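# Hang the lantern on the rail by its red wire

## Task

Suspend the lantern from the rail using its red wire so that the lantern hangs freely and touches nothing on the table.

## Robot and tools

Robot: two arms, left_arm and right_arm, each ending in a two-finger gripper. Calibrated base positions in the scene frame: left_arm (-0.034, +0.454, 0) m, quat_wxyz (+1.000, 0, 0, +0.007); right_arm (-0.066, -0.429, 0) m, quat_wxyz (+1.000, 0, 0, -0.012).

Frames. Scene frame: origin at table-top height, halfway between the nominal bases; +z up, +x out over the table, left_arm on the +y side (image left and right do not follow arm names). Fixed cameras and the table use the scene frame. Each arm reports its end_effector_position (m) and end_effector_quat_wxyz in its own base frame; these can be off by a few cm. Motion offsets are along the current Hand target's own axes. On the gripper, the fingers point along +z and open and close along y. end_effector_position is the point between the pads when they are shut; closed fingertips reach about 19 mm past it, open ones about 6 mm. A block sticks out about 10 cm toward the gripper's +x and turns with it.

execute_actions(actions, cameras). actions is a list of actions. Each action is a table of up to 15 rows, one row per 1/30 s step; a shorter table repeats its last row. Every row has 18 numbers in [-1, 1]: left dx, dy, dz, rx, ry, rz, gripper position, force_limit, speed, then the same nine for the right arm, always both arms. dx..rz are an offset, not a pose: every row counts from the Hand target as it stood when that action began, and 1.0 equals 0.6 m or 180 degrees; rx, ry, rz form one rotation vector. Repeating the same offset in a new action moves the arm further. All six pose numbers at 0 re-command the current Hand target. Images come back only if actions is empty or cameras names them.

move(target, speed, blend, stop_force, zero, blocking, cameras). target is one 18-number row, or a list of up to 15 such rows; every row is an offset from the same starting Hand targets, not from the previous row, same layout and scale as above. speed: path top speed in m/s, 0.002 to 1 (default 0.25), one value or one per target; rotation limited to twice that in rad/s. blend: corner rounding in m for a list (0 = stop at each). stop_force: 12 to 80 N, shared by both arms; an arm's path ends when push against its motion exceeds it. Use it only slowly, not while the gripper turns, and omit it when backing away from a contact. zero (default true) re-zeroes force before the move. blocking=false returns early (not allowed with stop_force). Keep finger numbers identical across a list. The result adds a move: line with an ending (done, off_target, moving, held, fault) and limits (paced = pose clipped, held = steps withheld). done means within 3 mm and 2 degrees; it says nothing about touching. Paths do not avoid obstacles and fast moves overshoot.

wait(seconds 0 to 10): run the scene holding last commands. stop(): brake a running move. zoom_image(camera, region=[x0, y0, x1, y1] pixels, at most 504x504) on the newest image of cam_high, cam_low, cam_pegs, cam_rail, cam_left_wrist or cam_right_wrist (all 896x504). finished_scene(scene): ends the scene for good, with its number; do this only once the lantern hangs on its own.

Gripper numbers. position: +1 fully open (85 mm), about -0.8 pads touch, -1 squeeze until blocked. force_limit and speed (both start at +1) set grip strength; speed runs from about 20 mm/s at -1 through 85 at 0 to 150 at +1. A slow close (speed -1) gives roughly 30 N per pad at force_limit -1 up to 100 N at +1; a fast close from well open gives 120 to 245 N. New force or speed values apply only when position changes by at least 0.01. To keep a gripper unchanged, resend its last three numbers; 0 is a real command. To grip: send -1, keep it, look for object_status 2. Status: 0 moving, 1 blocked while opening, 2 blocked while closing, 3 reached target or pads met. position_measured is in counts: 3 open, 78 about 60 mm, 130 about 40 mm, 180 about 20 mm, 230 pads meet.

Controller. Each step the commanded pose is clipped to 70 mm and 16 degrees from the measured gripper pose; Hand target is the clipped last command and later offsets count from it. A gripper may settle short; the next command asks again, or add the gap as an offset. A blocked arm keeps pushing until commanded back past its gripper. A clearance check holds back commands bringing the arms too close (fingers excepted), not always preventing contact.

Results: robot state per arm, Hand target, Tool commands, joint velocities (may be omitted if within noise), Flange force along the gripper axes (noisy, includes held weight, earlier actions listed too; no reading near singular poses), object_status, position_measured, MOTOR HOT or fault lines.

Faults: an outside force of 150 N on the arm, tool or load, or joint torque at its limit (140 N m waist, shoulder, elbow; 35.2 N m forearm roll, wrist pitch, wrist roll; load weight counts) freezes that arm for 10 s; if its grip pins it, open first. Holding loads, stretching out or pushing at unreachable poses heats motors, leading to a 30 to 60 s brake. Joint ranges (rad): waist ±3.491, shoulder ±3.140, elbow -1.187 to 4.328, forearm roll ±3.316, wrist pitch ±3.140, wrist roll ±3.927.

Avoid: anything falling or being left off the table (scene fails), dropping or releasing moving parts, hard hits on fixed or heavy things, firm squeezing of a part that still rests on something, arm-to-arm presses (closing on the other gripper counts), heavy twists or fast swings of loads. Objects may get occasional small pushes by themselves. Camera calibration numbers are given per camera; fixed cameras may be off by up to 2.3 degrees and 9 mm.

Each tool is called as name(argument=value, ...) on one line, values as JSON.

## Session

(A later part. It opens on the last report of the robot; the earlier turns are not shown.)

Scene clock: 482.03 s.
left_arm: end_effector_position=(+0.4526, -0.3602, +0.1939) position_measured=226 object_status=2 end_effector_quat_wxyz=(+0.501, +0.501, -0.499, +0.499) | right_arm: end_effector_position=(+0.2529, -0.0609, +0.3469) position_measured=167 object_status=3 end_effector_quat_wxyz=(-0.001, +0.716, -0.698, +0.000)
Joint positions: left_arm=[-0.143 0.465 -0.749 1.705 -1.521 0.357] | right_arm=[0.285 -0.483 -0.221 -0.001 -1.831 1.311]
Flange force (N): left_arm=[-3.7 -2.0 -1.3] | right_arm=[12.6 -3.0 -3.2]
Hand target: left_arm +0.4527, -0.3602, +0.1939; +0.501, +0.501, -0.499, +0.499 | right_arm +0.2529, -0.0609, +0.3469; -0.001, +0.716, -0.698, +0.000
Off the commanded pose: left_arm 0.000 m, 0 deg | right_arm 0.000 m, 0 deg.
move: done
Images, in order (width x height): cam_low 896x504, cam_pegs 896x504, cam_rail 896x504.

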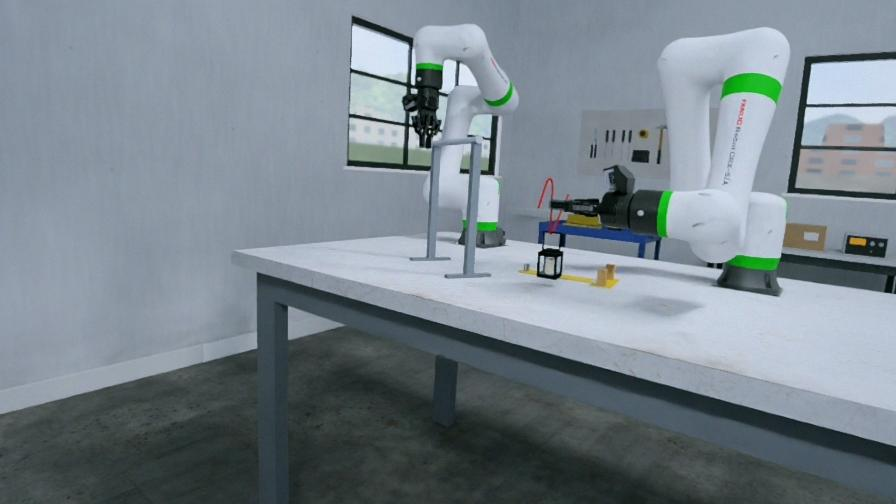

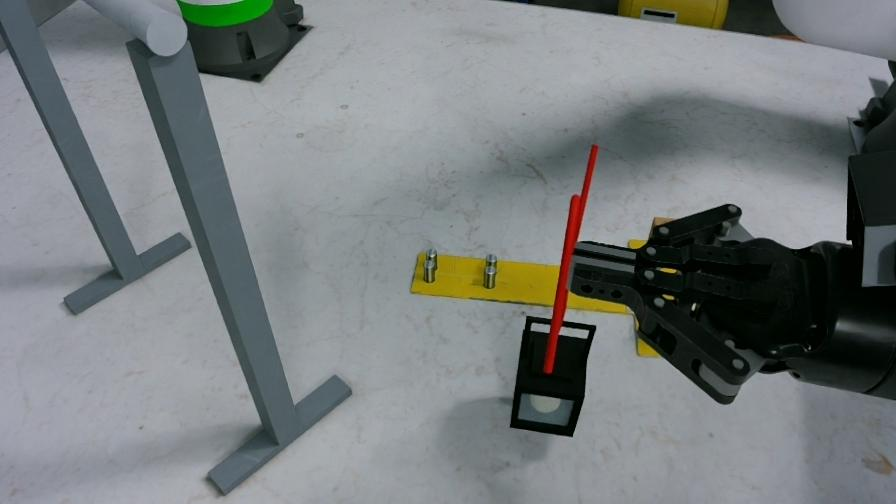

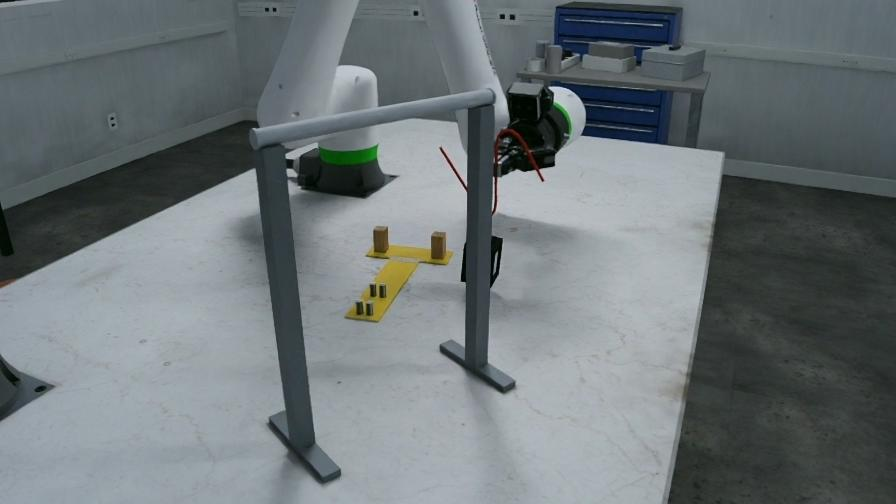

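move(target=[[0.27,0,0,0,0,0,-1,0,-1,0,0,0,0,0,0,-0.3,0,-1],[0.27,0.1328,0.353,0.0733,0,0,-1,0,-1,0,0,0,0,0,0,-0.3,0,-1]], speed=0.1, blend=[0.04,0], cameras=["all"])

Scene clock: 502.57 s.
left_arm: end_effector_position=(+0.3733, -0.5720, +0.3561) position_measured=226 object_status=2 end_effector_quat_wxyz=(+0.440, +0.555, -0.439, +0.553) | right_arm: end_effector_position=(+0.2529, -0.0609, +0.3469) position_measured=167 object_status=3 end_effector_quat_wxyz=(-0.001, +0.716, -0.698, +0.000)
Joint positions: left_arm=[-1.016 0.058 -0.659 2.667 -0.775 0.354] | right_arm=[0.285 -0.483 -0.221 -0.001 -1.831 1.311]
Flange force (N): left_arm=[-2.9 -1.5 0.2] | right_arm=[13.6 -3.5 -3.5]
Hand target: left_arm +0.3733, -0.5720, +0.3562; +0.440, +0.555, -0.439, +0.553 | right_arm +0.2529, -0.0609, +0.3469; -0.001, +0.716, -0.698, +0.000
Off the commanded pose: left_arm 0.000 m, 0 deg | right_arm 0.000 m, 0 deg.
move: done
camera_calibration:
cam_left_wrist: T_world_to_cam=[[-0.976693, -0.21391, 0.0177, 0.241868], [-0.0855837, 0.312485, -0.946059, 0.56979], [0.196841, -0.925524, -0.323509, -0.355735], [0, 0, 0, 1]] pos_world=[0.355019, -0.455554, 0.419691]
cam_right_wrist: T_world_to_cam=[[-0.999147, -0.0411925, 0.00295875, 0.252387], [-0.0374684, 0.934284, 0.354555, -0.043205], [-0.0173693, 0.354142, -0.93503, 0.477258], [0, 0, 0, 1]] pos_world=[0.258842, -0.118255, 0.460822]

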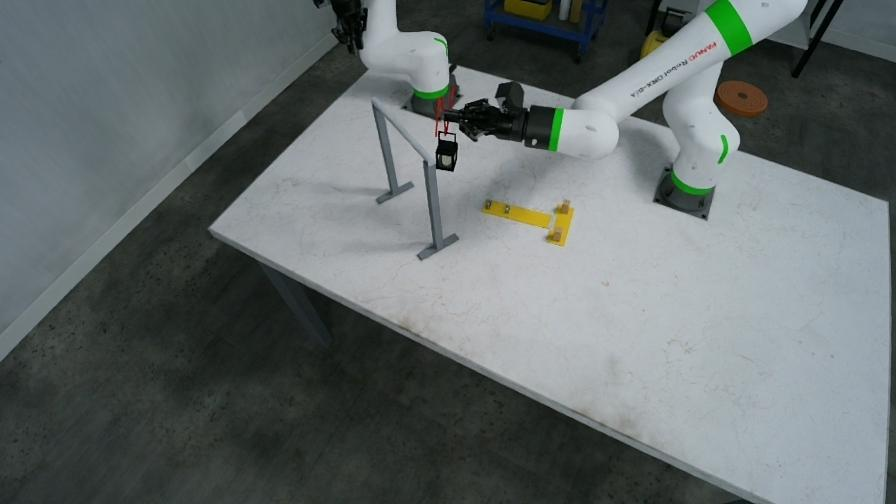

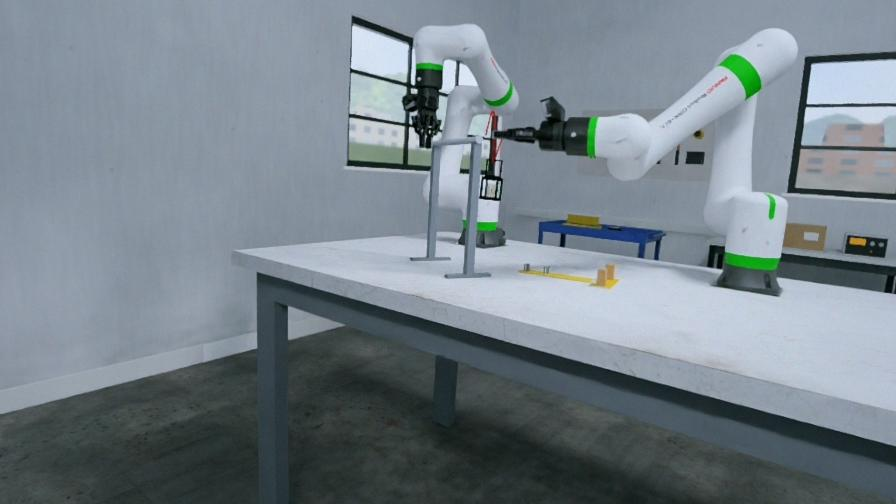

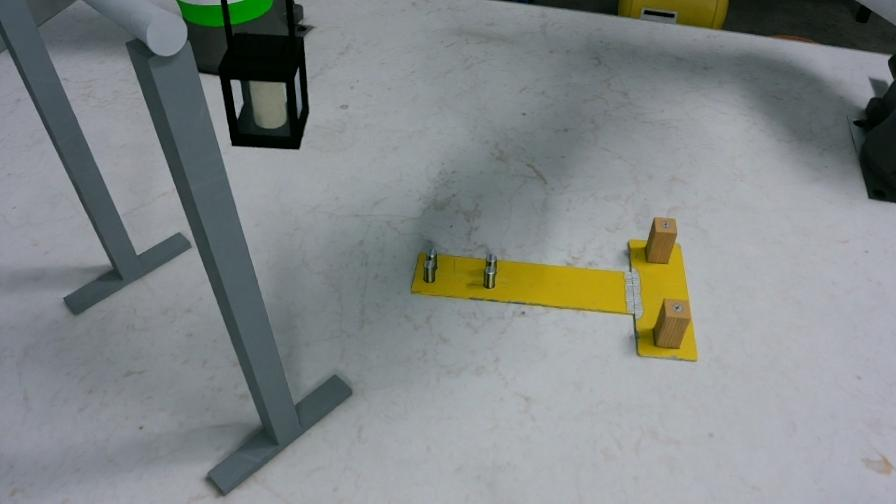

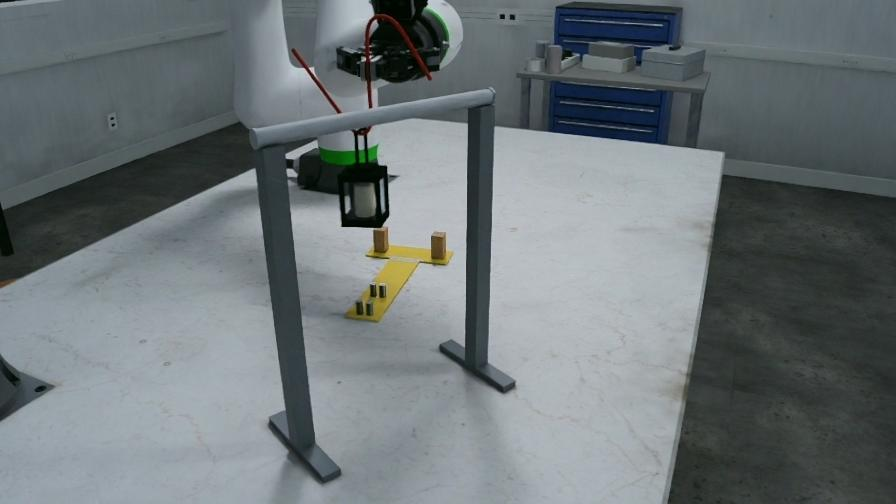

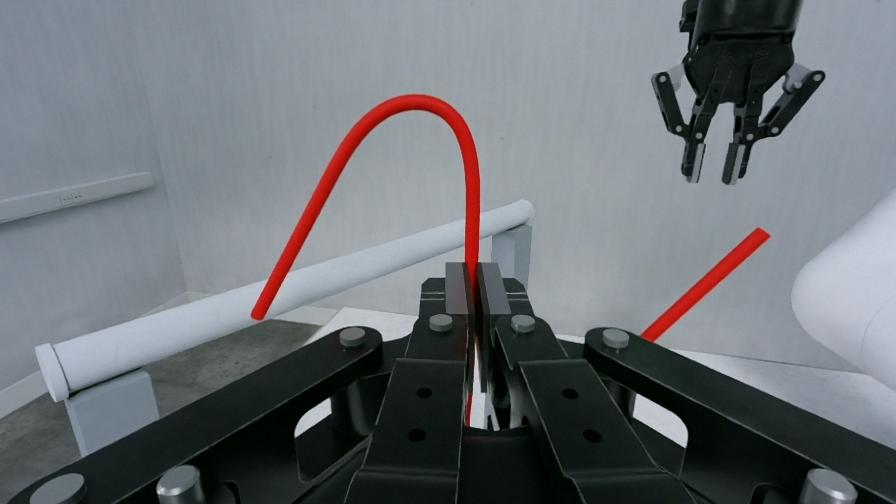

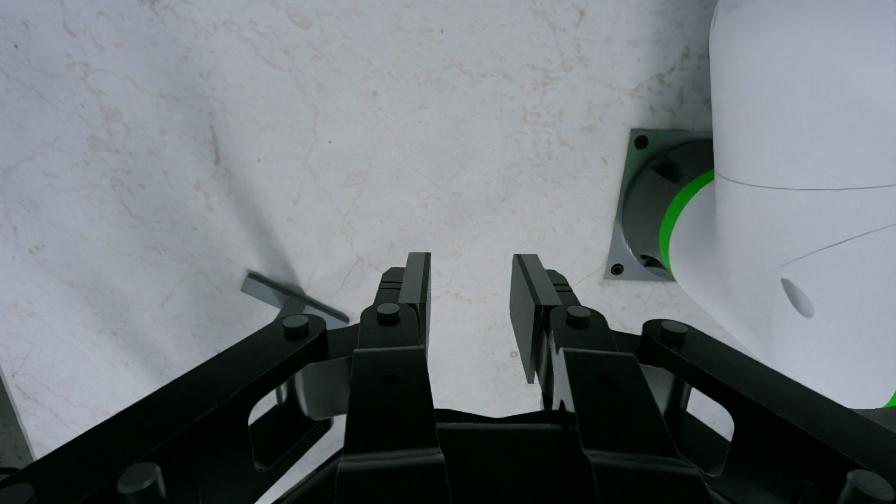

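move(target=[[0,0,0.1667,0,0,0,-1,0,-1,0,0,0,0,0,0,-0.3,0,-1],[-0.05,0,0.1667,0,0,0,-1,0,-1,0,0,0,0,0,0,-0.3,0,-1]], speed=[0.06,0.04], cameras=["cam_rail","cam_pegs","cam_left_wrist","cam_high"])

zoom_image(camera="cam_rail", region=[240, 0, 540, 230])

Scene clock: 519.83 s.
left_arm: end_effector_position=(+0.3960, -0.6693, +0.3261) position_measured=226 object_status=2 end_effector_quat_wxyz=(+0.440, +0.555, -0.439, +0.553) | right_arm: end_effector_position=(+0.2529, -0.0609, +0.3469) position_measured=167 object_status=3 end_effector_quat_wxyz=(-0.001, +0.716, -0.698, +0.000)
Joint positions: left_arm=[-1.095 0.299 -0.425 2.779 -0.757 0.271] | right_arm=[0.285 -0.483 -0.221 -0.001 -1.831 1.311]
Flange force (N): left_arm=[-3.2 -1.7 0.5] | right_arm=[12.0 -2.5 -3.4]
Hand target: left_arm +0.3960, -0.6693, +0.3261; +0.440, +0.555, -0.439, +0.553 | right_arm +0.2529, -0.0609, +0.3469; -0.001, +0.716, -0.698, +0.000
Off the commanded pose: left_arm 0.000 m, 0 deg | right_arm 0.000 m, 0 deg.
move: done
camera_calibration:
cam_left_wrist: T_world_to_cam=[[-0.976702, -0.213878, 0.0176075, 0.243814], [-0.0854877, 0.312507, -0.946061, 0.573733], [0.196839, -0.925525, -0.32351, -0.459961], [0, 0, 0, 1]] pos_world=[0.377719, -0.552854, 0.389691]
Images, in order (width x height): cam_high 896x504, cam_pegs 896x504, cam_rail 896x504, cam_left_wrist 896x504.

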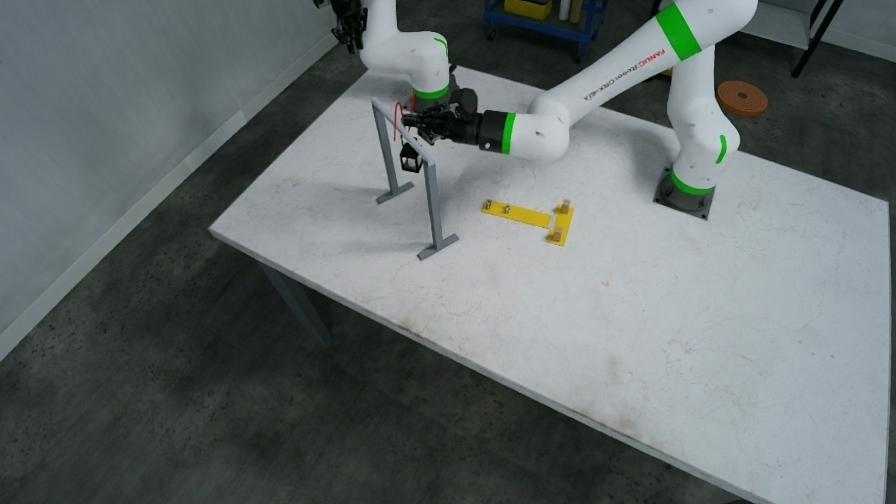

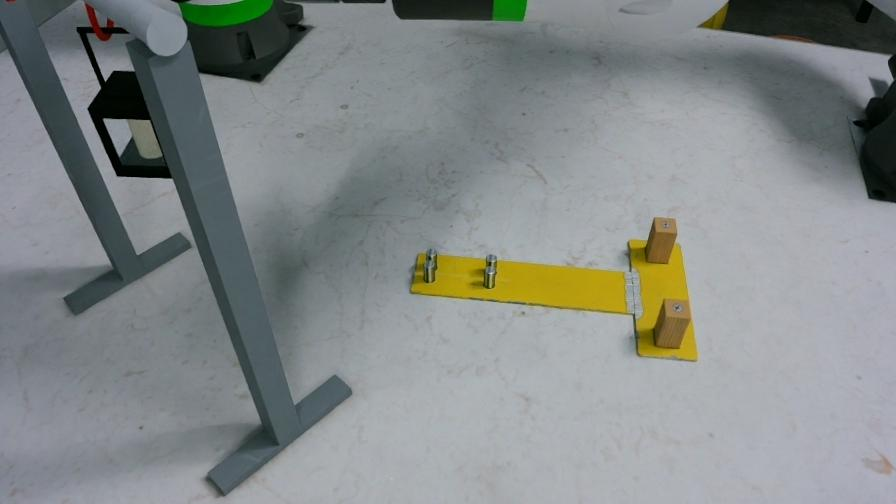

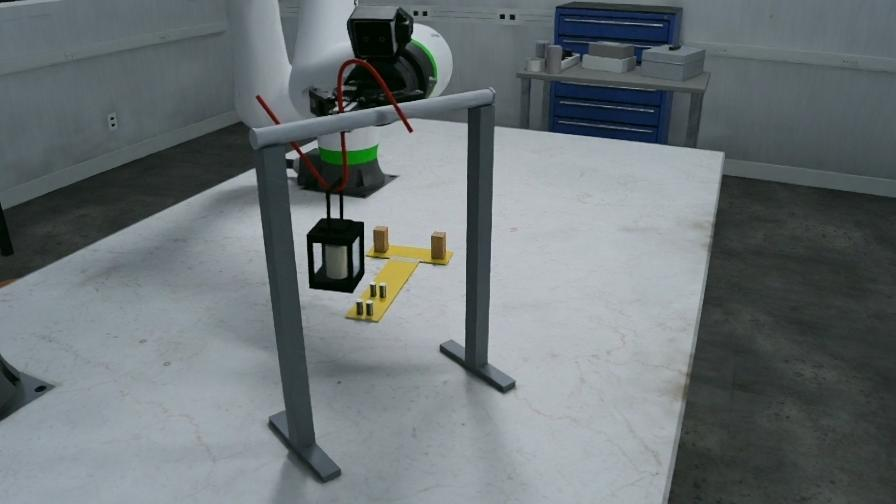

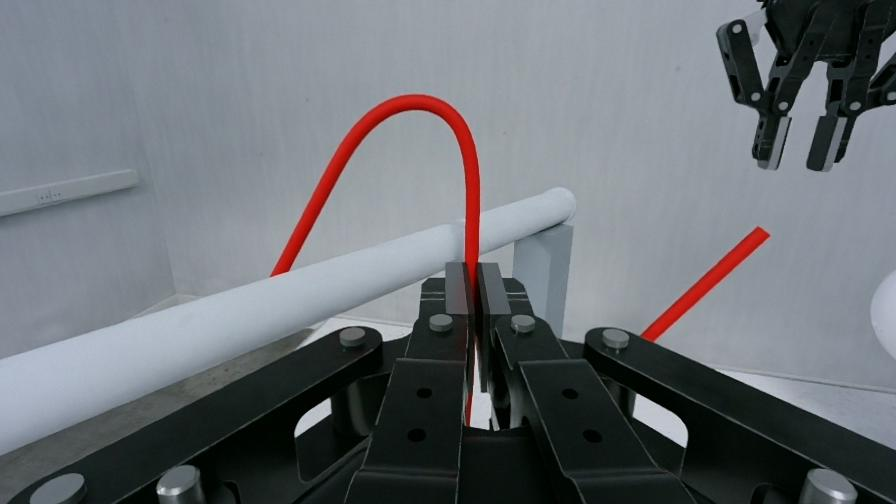

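Scaled by 1.680.

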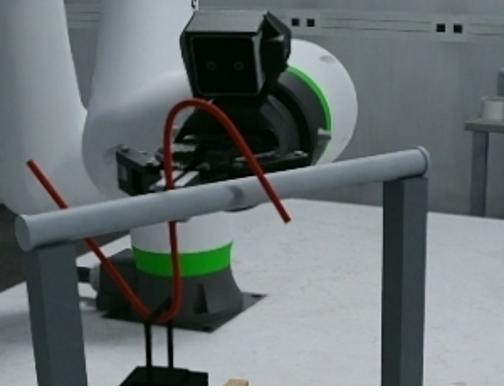

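move(target=[[-0.0367,0,0,0,0,0,-1,0,-1,0,0,0,0,0,0,-0.3,0,-1],[-0.0533,-0.0267,0,0,0,0,-1,0,-1,0,0,0,0,0,0,-0.3,0,-1]], speed=0.03, cameras=["cam_rail","cam_left_wrist"])

zoom_image(camera="cam_rail", region=[240, 20, 540, 250])

Scene clock: 525.80 s.
left_arm: end_effector_position=(+0.4115, -0.6657, +0.2941) position_measured=226 object_status=2 end_effector_quat_wxyz=(+0.440, +0.555, -0.439, +0.553) | right_arm: end_effector_position=(+0.2529, -0.0609, +0.3469) position_measured=167 object_status=3 end_effector_quat_wxyz=(-0.001, +0.716, -0.698, +0.000)
Joint positions: left_arm=[-1.061 0.365 -0.432 2.759 -0.834 0.267] | right_arm=[0.285 -0.483 -0.221 -0.001 -1.831 1.311]
Flange force (N): left_arm=[-3.2 -1.7 1.0] | right_arm=[12.8 -3.2 -3.5]
Hand target: left_arm +0.4115, -0.6657, +0.2941; +0.440, +0.555, -0.439, +0.553 | right_arm +0.2529, -0.0609, +0.3469; -0.001, +0.716, -0.698, +0.000
Off the commanded pose: left_arm 0.000 m, 0 deg | right_arm 0.000 m, 0 deg.
move: done
camera_calibration:
cam_left_wrist: T_world_to_cam=[[-0.976705, -0.213863, 0.0176352, 0.260286], [-0.0854835, 0.312385, -0.946102, 0.543604], [0.196827, -0.925569, -0.323389, -0.470095], [0, 0, 0, 1]] pos_world=[0.393219, -0.549254, 0.357691]
Images, in order (width x height): cam_rail 896x504, cam_left_wrist 896x504.

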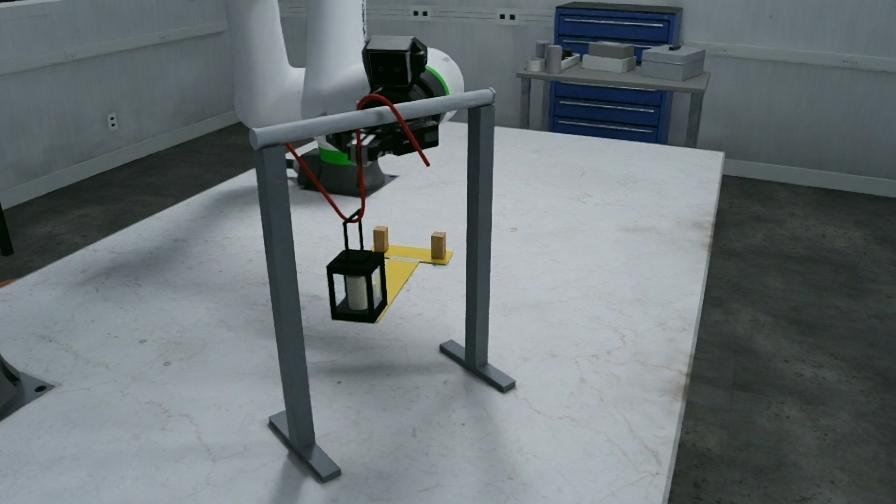

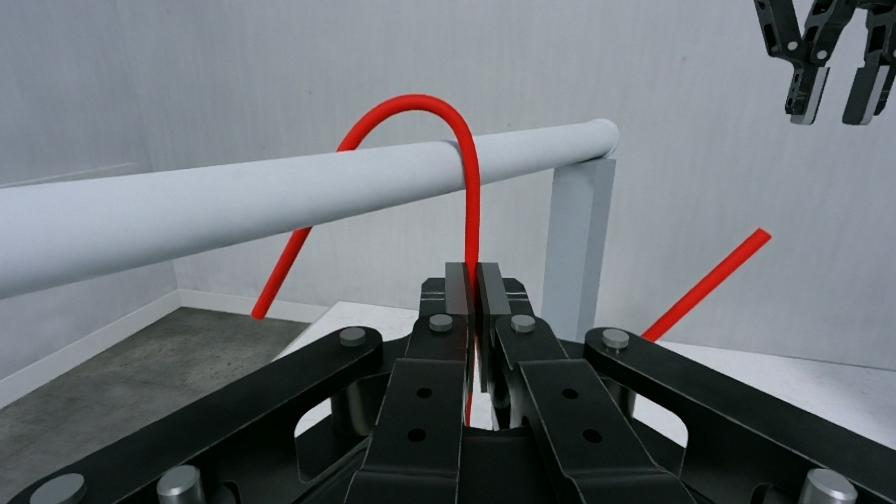

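Scaled by 1.680.

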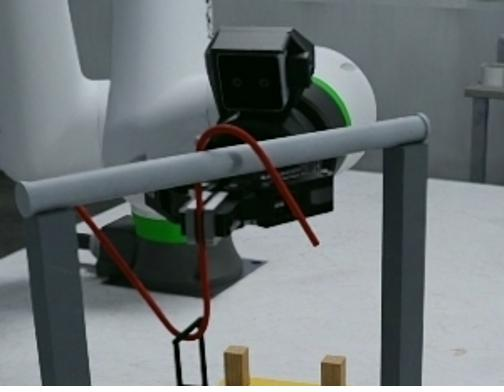

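move(target=[-0.035,0,0,0,0,0,-1,0,-1,0,0,0,0,0,0,-0.3,0,-1], speed=0.01, stop_force=12, cameras=["cam_rail","cam_left_wrist"])

zoom_image(camera="cam_rail", region=[240, 20, 540, 250])

Scene clock: 529.93 s.
left_arm: end_effector_position=(+0.4115, -0.6657, +0.2834) position_measured=226 object_status=2 end_effector_quat_wxyz=(+0.440, +0.555, -0.439, +0.553) | right_arm: end_effector_position=(+0.2529, -0.0609, +0.3469) position_measured=167 object_status=3 end_effector_quat_wxyz=(-0.001, +0.716, -0.698, +0.000)
Joint positions: left_arm=[-1.062 0.383 -0.436 2.768 -0.855 0.255] | right_arm=[0.285 -0.483 -0.221 -0.001 -1.831 1.311]
Flange force (N): left_arm=[9.8 -4.6 -0.2] | right_arm=[13.5 -2.9 -3.2]
Hand target: left_arm +0.4115, -0.6657, +0.2833; +0.440, +0.555, -0.439, +0.553 (not the last commanded pose) | right_arm +0.2529, -0.0609, +0.3469; -0.001, +0.716, -0.698, +0.000
Off the commanded pose: left_arm 0.010 m, 0 deg | right_arm 0.000 m, 0 deg.
move: contact (left_arm)
camera_calibration:
cam_left_wrist: T_world_to_cam=[[-0.976695, -0.213905, 0.0176246, 0.260453], [-0.0853616, 0.311792, -0.946308, 0.533083], [0.196925, -0.925759, -0.322786, -0.473939], [0, 0, 0, 1]] pos_world=[0.393219, -0.549253, 0.346889]
Images, in order (width x height): cam_rail 896x504, cam_left_wrist 896x504.

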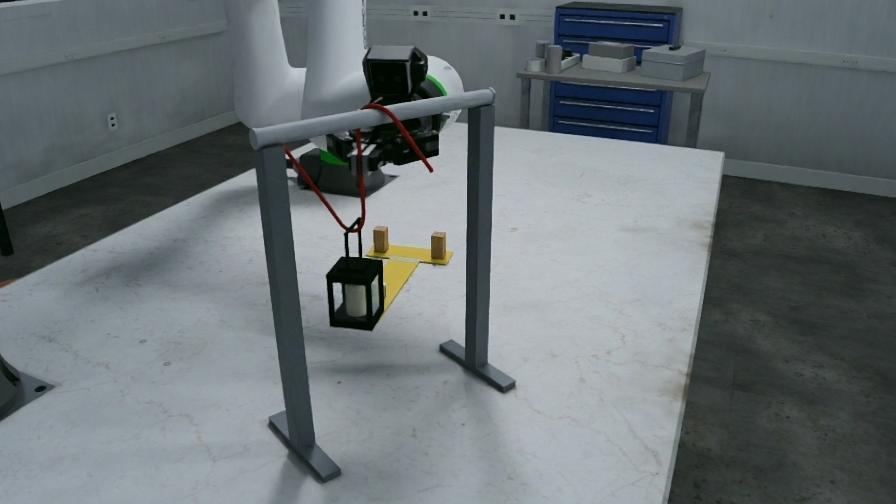

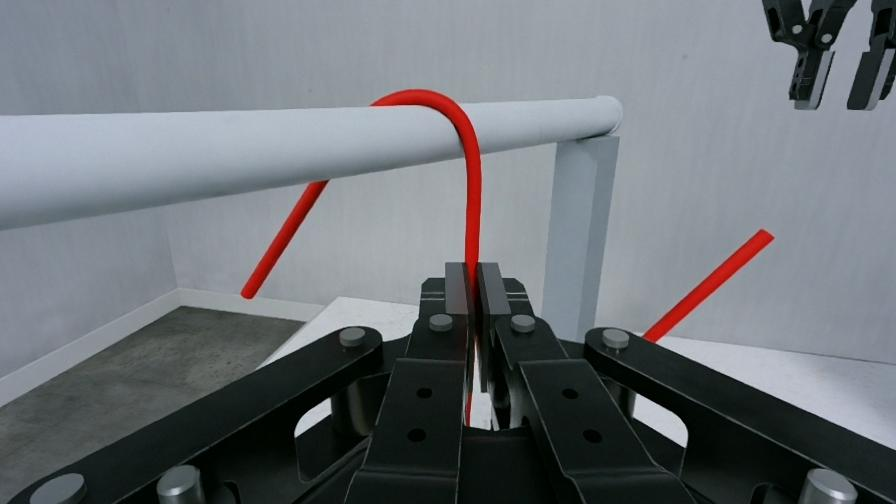

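Scaled by 1.680.

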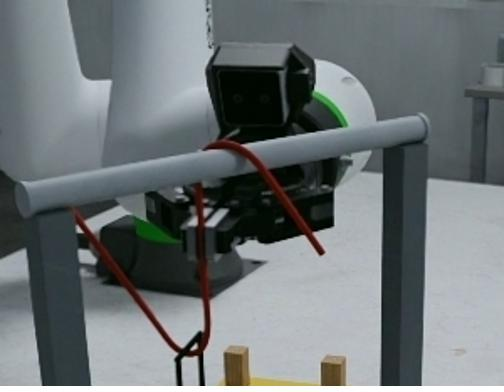

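move(target=[[0.0012,0,0,0,0,0,-1,0,-1,0,0,0,0,0,0,-0.3,0,-1],[0.0012,0,0,0,0,0,-0.55,0,-1,0,0,0,0,0,0,-0.3,0,-1],[0.0012,-0.02,0,0,0,0,-0.376,0,-1,0,0,0,0,0,0,-0.3,0,-1]], speed=0.015, cameras=["cam_rail","cam_left_wrist"])

zoom_image(camera="cam_rail", region=[240, 20, 540, 250])

Scene clock: 539.20 s.
left_arm: end_effector_position=(+0.4232, -0.6630, +0.2840) position_measured=176 object_status=0 end_effector_quat_wxyz=(+0.440, +0.555, -0.439, +0.553) | right_arm: end_effector_position=(+0.2529, -0.0609, +0.3469) position_measured=167 object_status=3 end_effector_quat_wxyz=(-0.001, +0.716, -0.698, +0.000)
Joint positions: left_arm=[-1.035 0.394 -0.427 2.733 -0.863 0.277] | right_arm=[0.285 -0.483 -0.221 -0.001 -1.831 1.311]
Flange force (N): left_arm=[-0.5 -1.7 1.7] | right_arm=[12.5 -3.4 -3.9]
Hand target: left_arm +0.4232, -0.6630, +0.2840; +0.440, +0.555, -0.439, +0.553 | right_arm +0.2529, -0.0609, +0.3469; -0.001, +0.716, -0.698, +0.000
Off the commanded pose: left_arm 0.000 m, 0 deg | right_arm 0.000 m, 0 deg.
move: done
camera_calibration:
cam_left_wrist: T_world_to_cam=[[-0.976692, -0.213922, 0.0175983, 0.272466], [-0.0853862, 0.312001, -0.946237, 0.533971], [0.19693, -0.925685, -0.322995, -0.473314], [0, 0, 0, 1]] pos_world=[0.404919, -0.546453, 0.34759]
Images, in order (width x height): cam_rail 896x504, cam_left_wrist 896x504.

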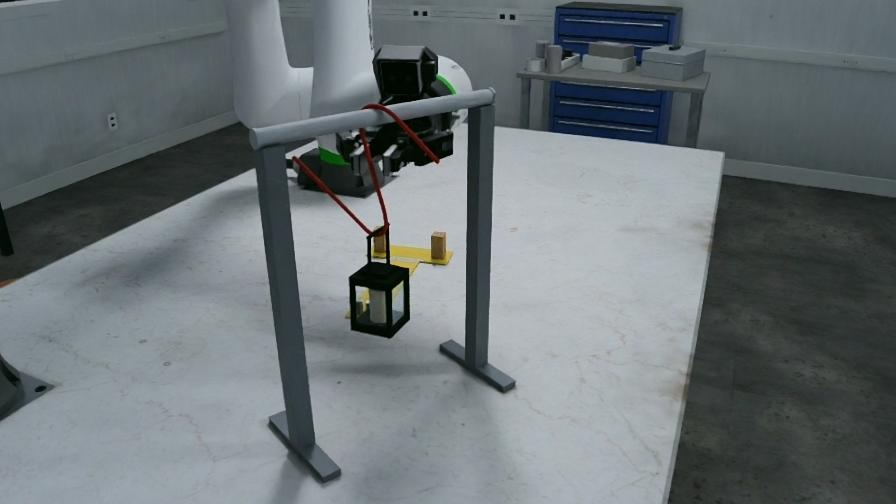

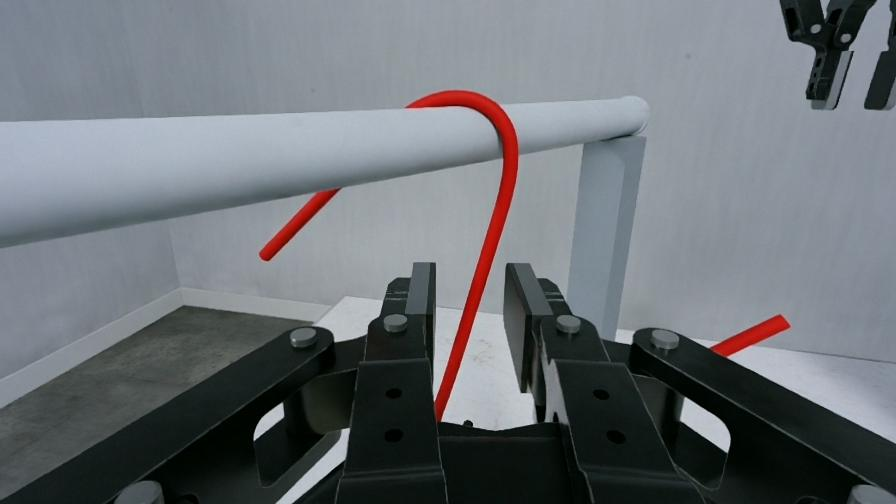

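Scaled by 1.680.

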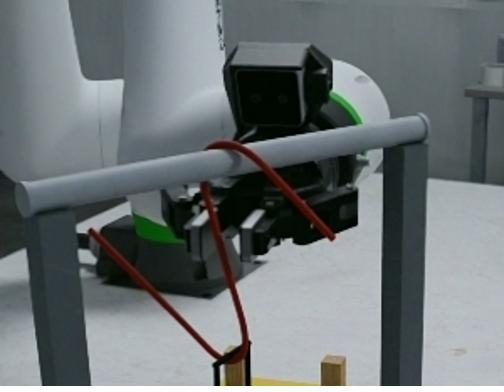

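move(target=[[0,0,0,0,0,0,0,0,-0.7,0,0,0,0,0,0,-0.3,0,-1],[0,0,-0.2,0,0,0,0,0,-0.7,0,0,0,0,0,0,-0.3,0,-1]], speed=[0.05,0.06], cameras=["cam_rail","cam_left_wrist","cam_pegs"])

zoom_image(camera="cam_rail", region=[240, 60, 540, 360])

Scene clock: 545.93 s.
left_arm: end_effector_position=(+0.3959, -0.5461, +0.2840) position_measured=129 object_status=3 end_effector_quat_wxyz=(+0.440, +0.555, -0.439, +0.553) | right_arm: end_effector_position=(+0.2529, -0.0609, +0.3469) position_measured=167 object_status=3 end_effector_quat_wxyz=(-0.001, +0.716, -0.698, +0.000)
Joint positions: left_arm=[-0.925 0.19 -0.729 2.634 -0.983 0.302] | right_arm=[0.285 -0.483 -0.221 -0.001 -1.831 1.311]
Flange force (N): left_arm=[-0.4 -2.2 0.0] | right_arm=[12.9 -3.6 -3.5]
Hand target: left_arm +0.3959, -0.5461, +0.2840; +0.440, +0.555, -0.439, +0.553 | right_arm +0.2529, -0.0609, +0.3469; -0.001, +0.716, -0.698, +0.000
Off the commanded pose: left_arm 0.000 m, 0 deg | right_arm 0.000 m, 0 deg.
move: done
camera_calibration:
cam_left_wrist: T_world_to_cam=[[-0.976711, -0.213832, 0.0176317, 0.270725], [-0.08539, 0.312009, -0.946234, 0.495193], [0.196834, -0.925703, -0.323002, -0.359768], [0, 0, 0, 1]] pos_world=[0.377519, -0.429653, 0.34759]
Images, in order (width x height): cam_pegs 896x504, cam_rail 896x504, cam_left_wrist 896x504.

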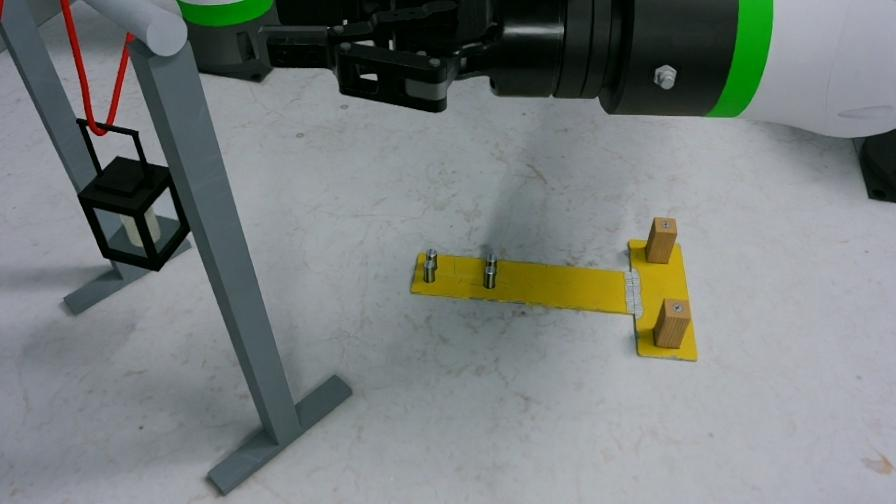

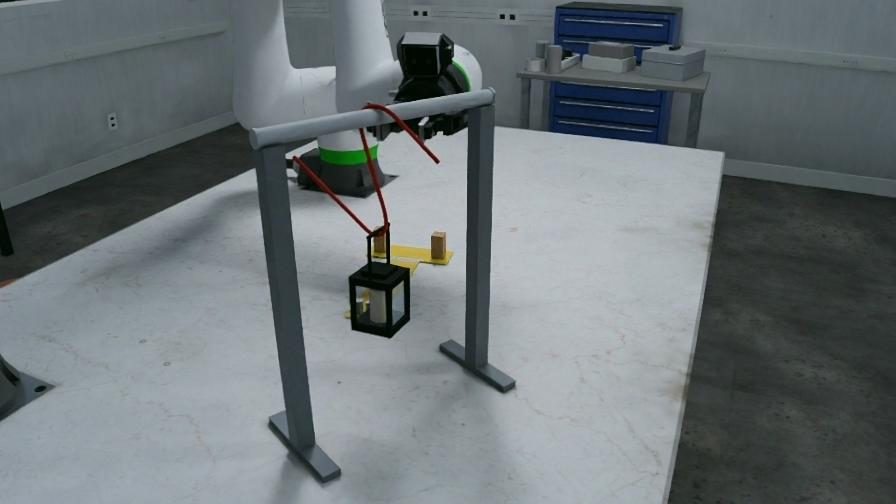

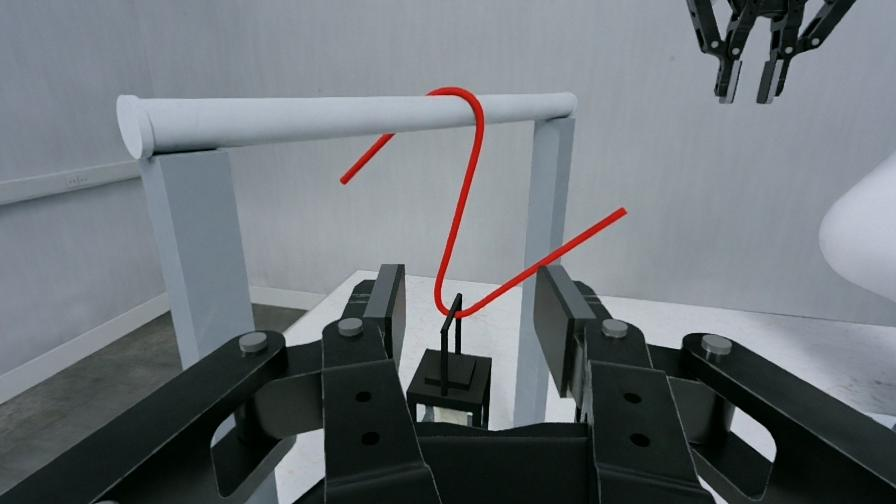

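Scaled by 1.680.

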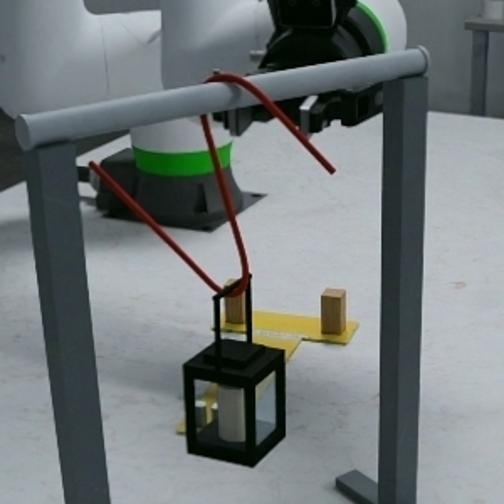

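Hanging stably with no robot contact.

wait(seconds=2, cameras=["cam_rail"])

finished_scene(scene=2)

Scene clock: 549.07 s.
left_arm: end_effector_position=(+0.3959, -0.5461, +0.2840) position_measured=129 object_status=3 end_effector_quat_wxyz=(+0.440, +0.555, -0.439, +0.553) | right_arm: end_effector_position=(+0.2529, -0.0609, +0.3469) position_measured=167 object_status=3 end_effector_quat_wxyz=(-0.001, +0.716, -0.698, +0.000)
Joint positions: left_arm=[-0.925 0.19 -0.729 2.634 -0.983 0.302] | right_arm=[0.285 -0.483 -0.221 -0.001 -1.831 1.311]
Flange force (N): left_arm=[-0.5 -1.7 0.7] | right_arm=[13.2 -3.1 -3.1]
Hand target: left_arm +0.3959, -0.5461, +0.2840; +0.440, +0.555, -0.439, +0.553 | right_arm +0.2529, -0.0609, +0.3469; -0.001, +0.716, -0.698, +0.000
Tool commands: left_gripper/position=+0.0 left_gripper/force_limit=+0.0 left_gripper/speed=-0.7 right_gripper/position=-0.3 right_gripper/force_limit=+0.0 right_gripper/speed=-1.0
Off the commanded pose: left_arm 0.000 m, 0 deg | right_arm 0.000 m, 0 deg.
wait: 2.00 s; at rest from the start
Images, in order (width x height): cam_rail 896x504.

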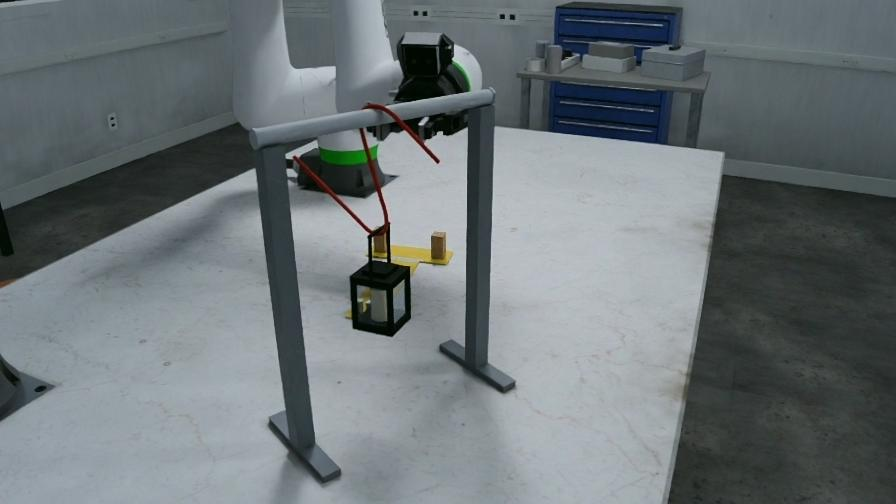

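The scene is finished: the task was done.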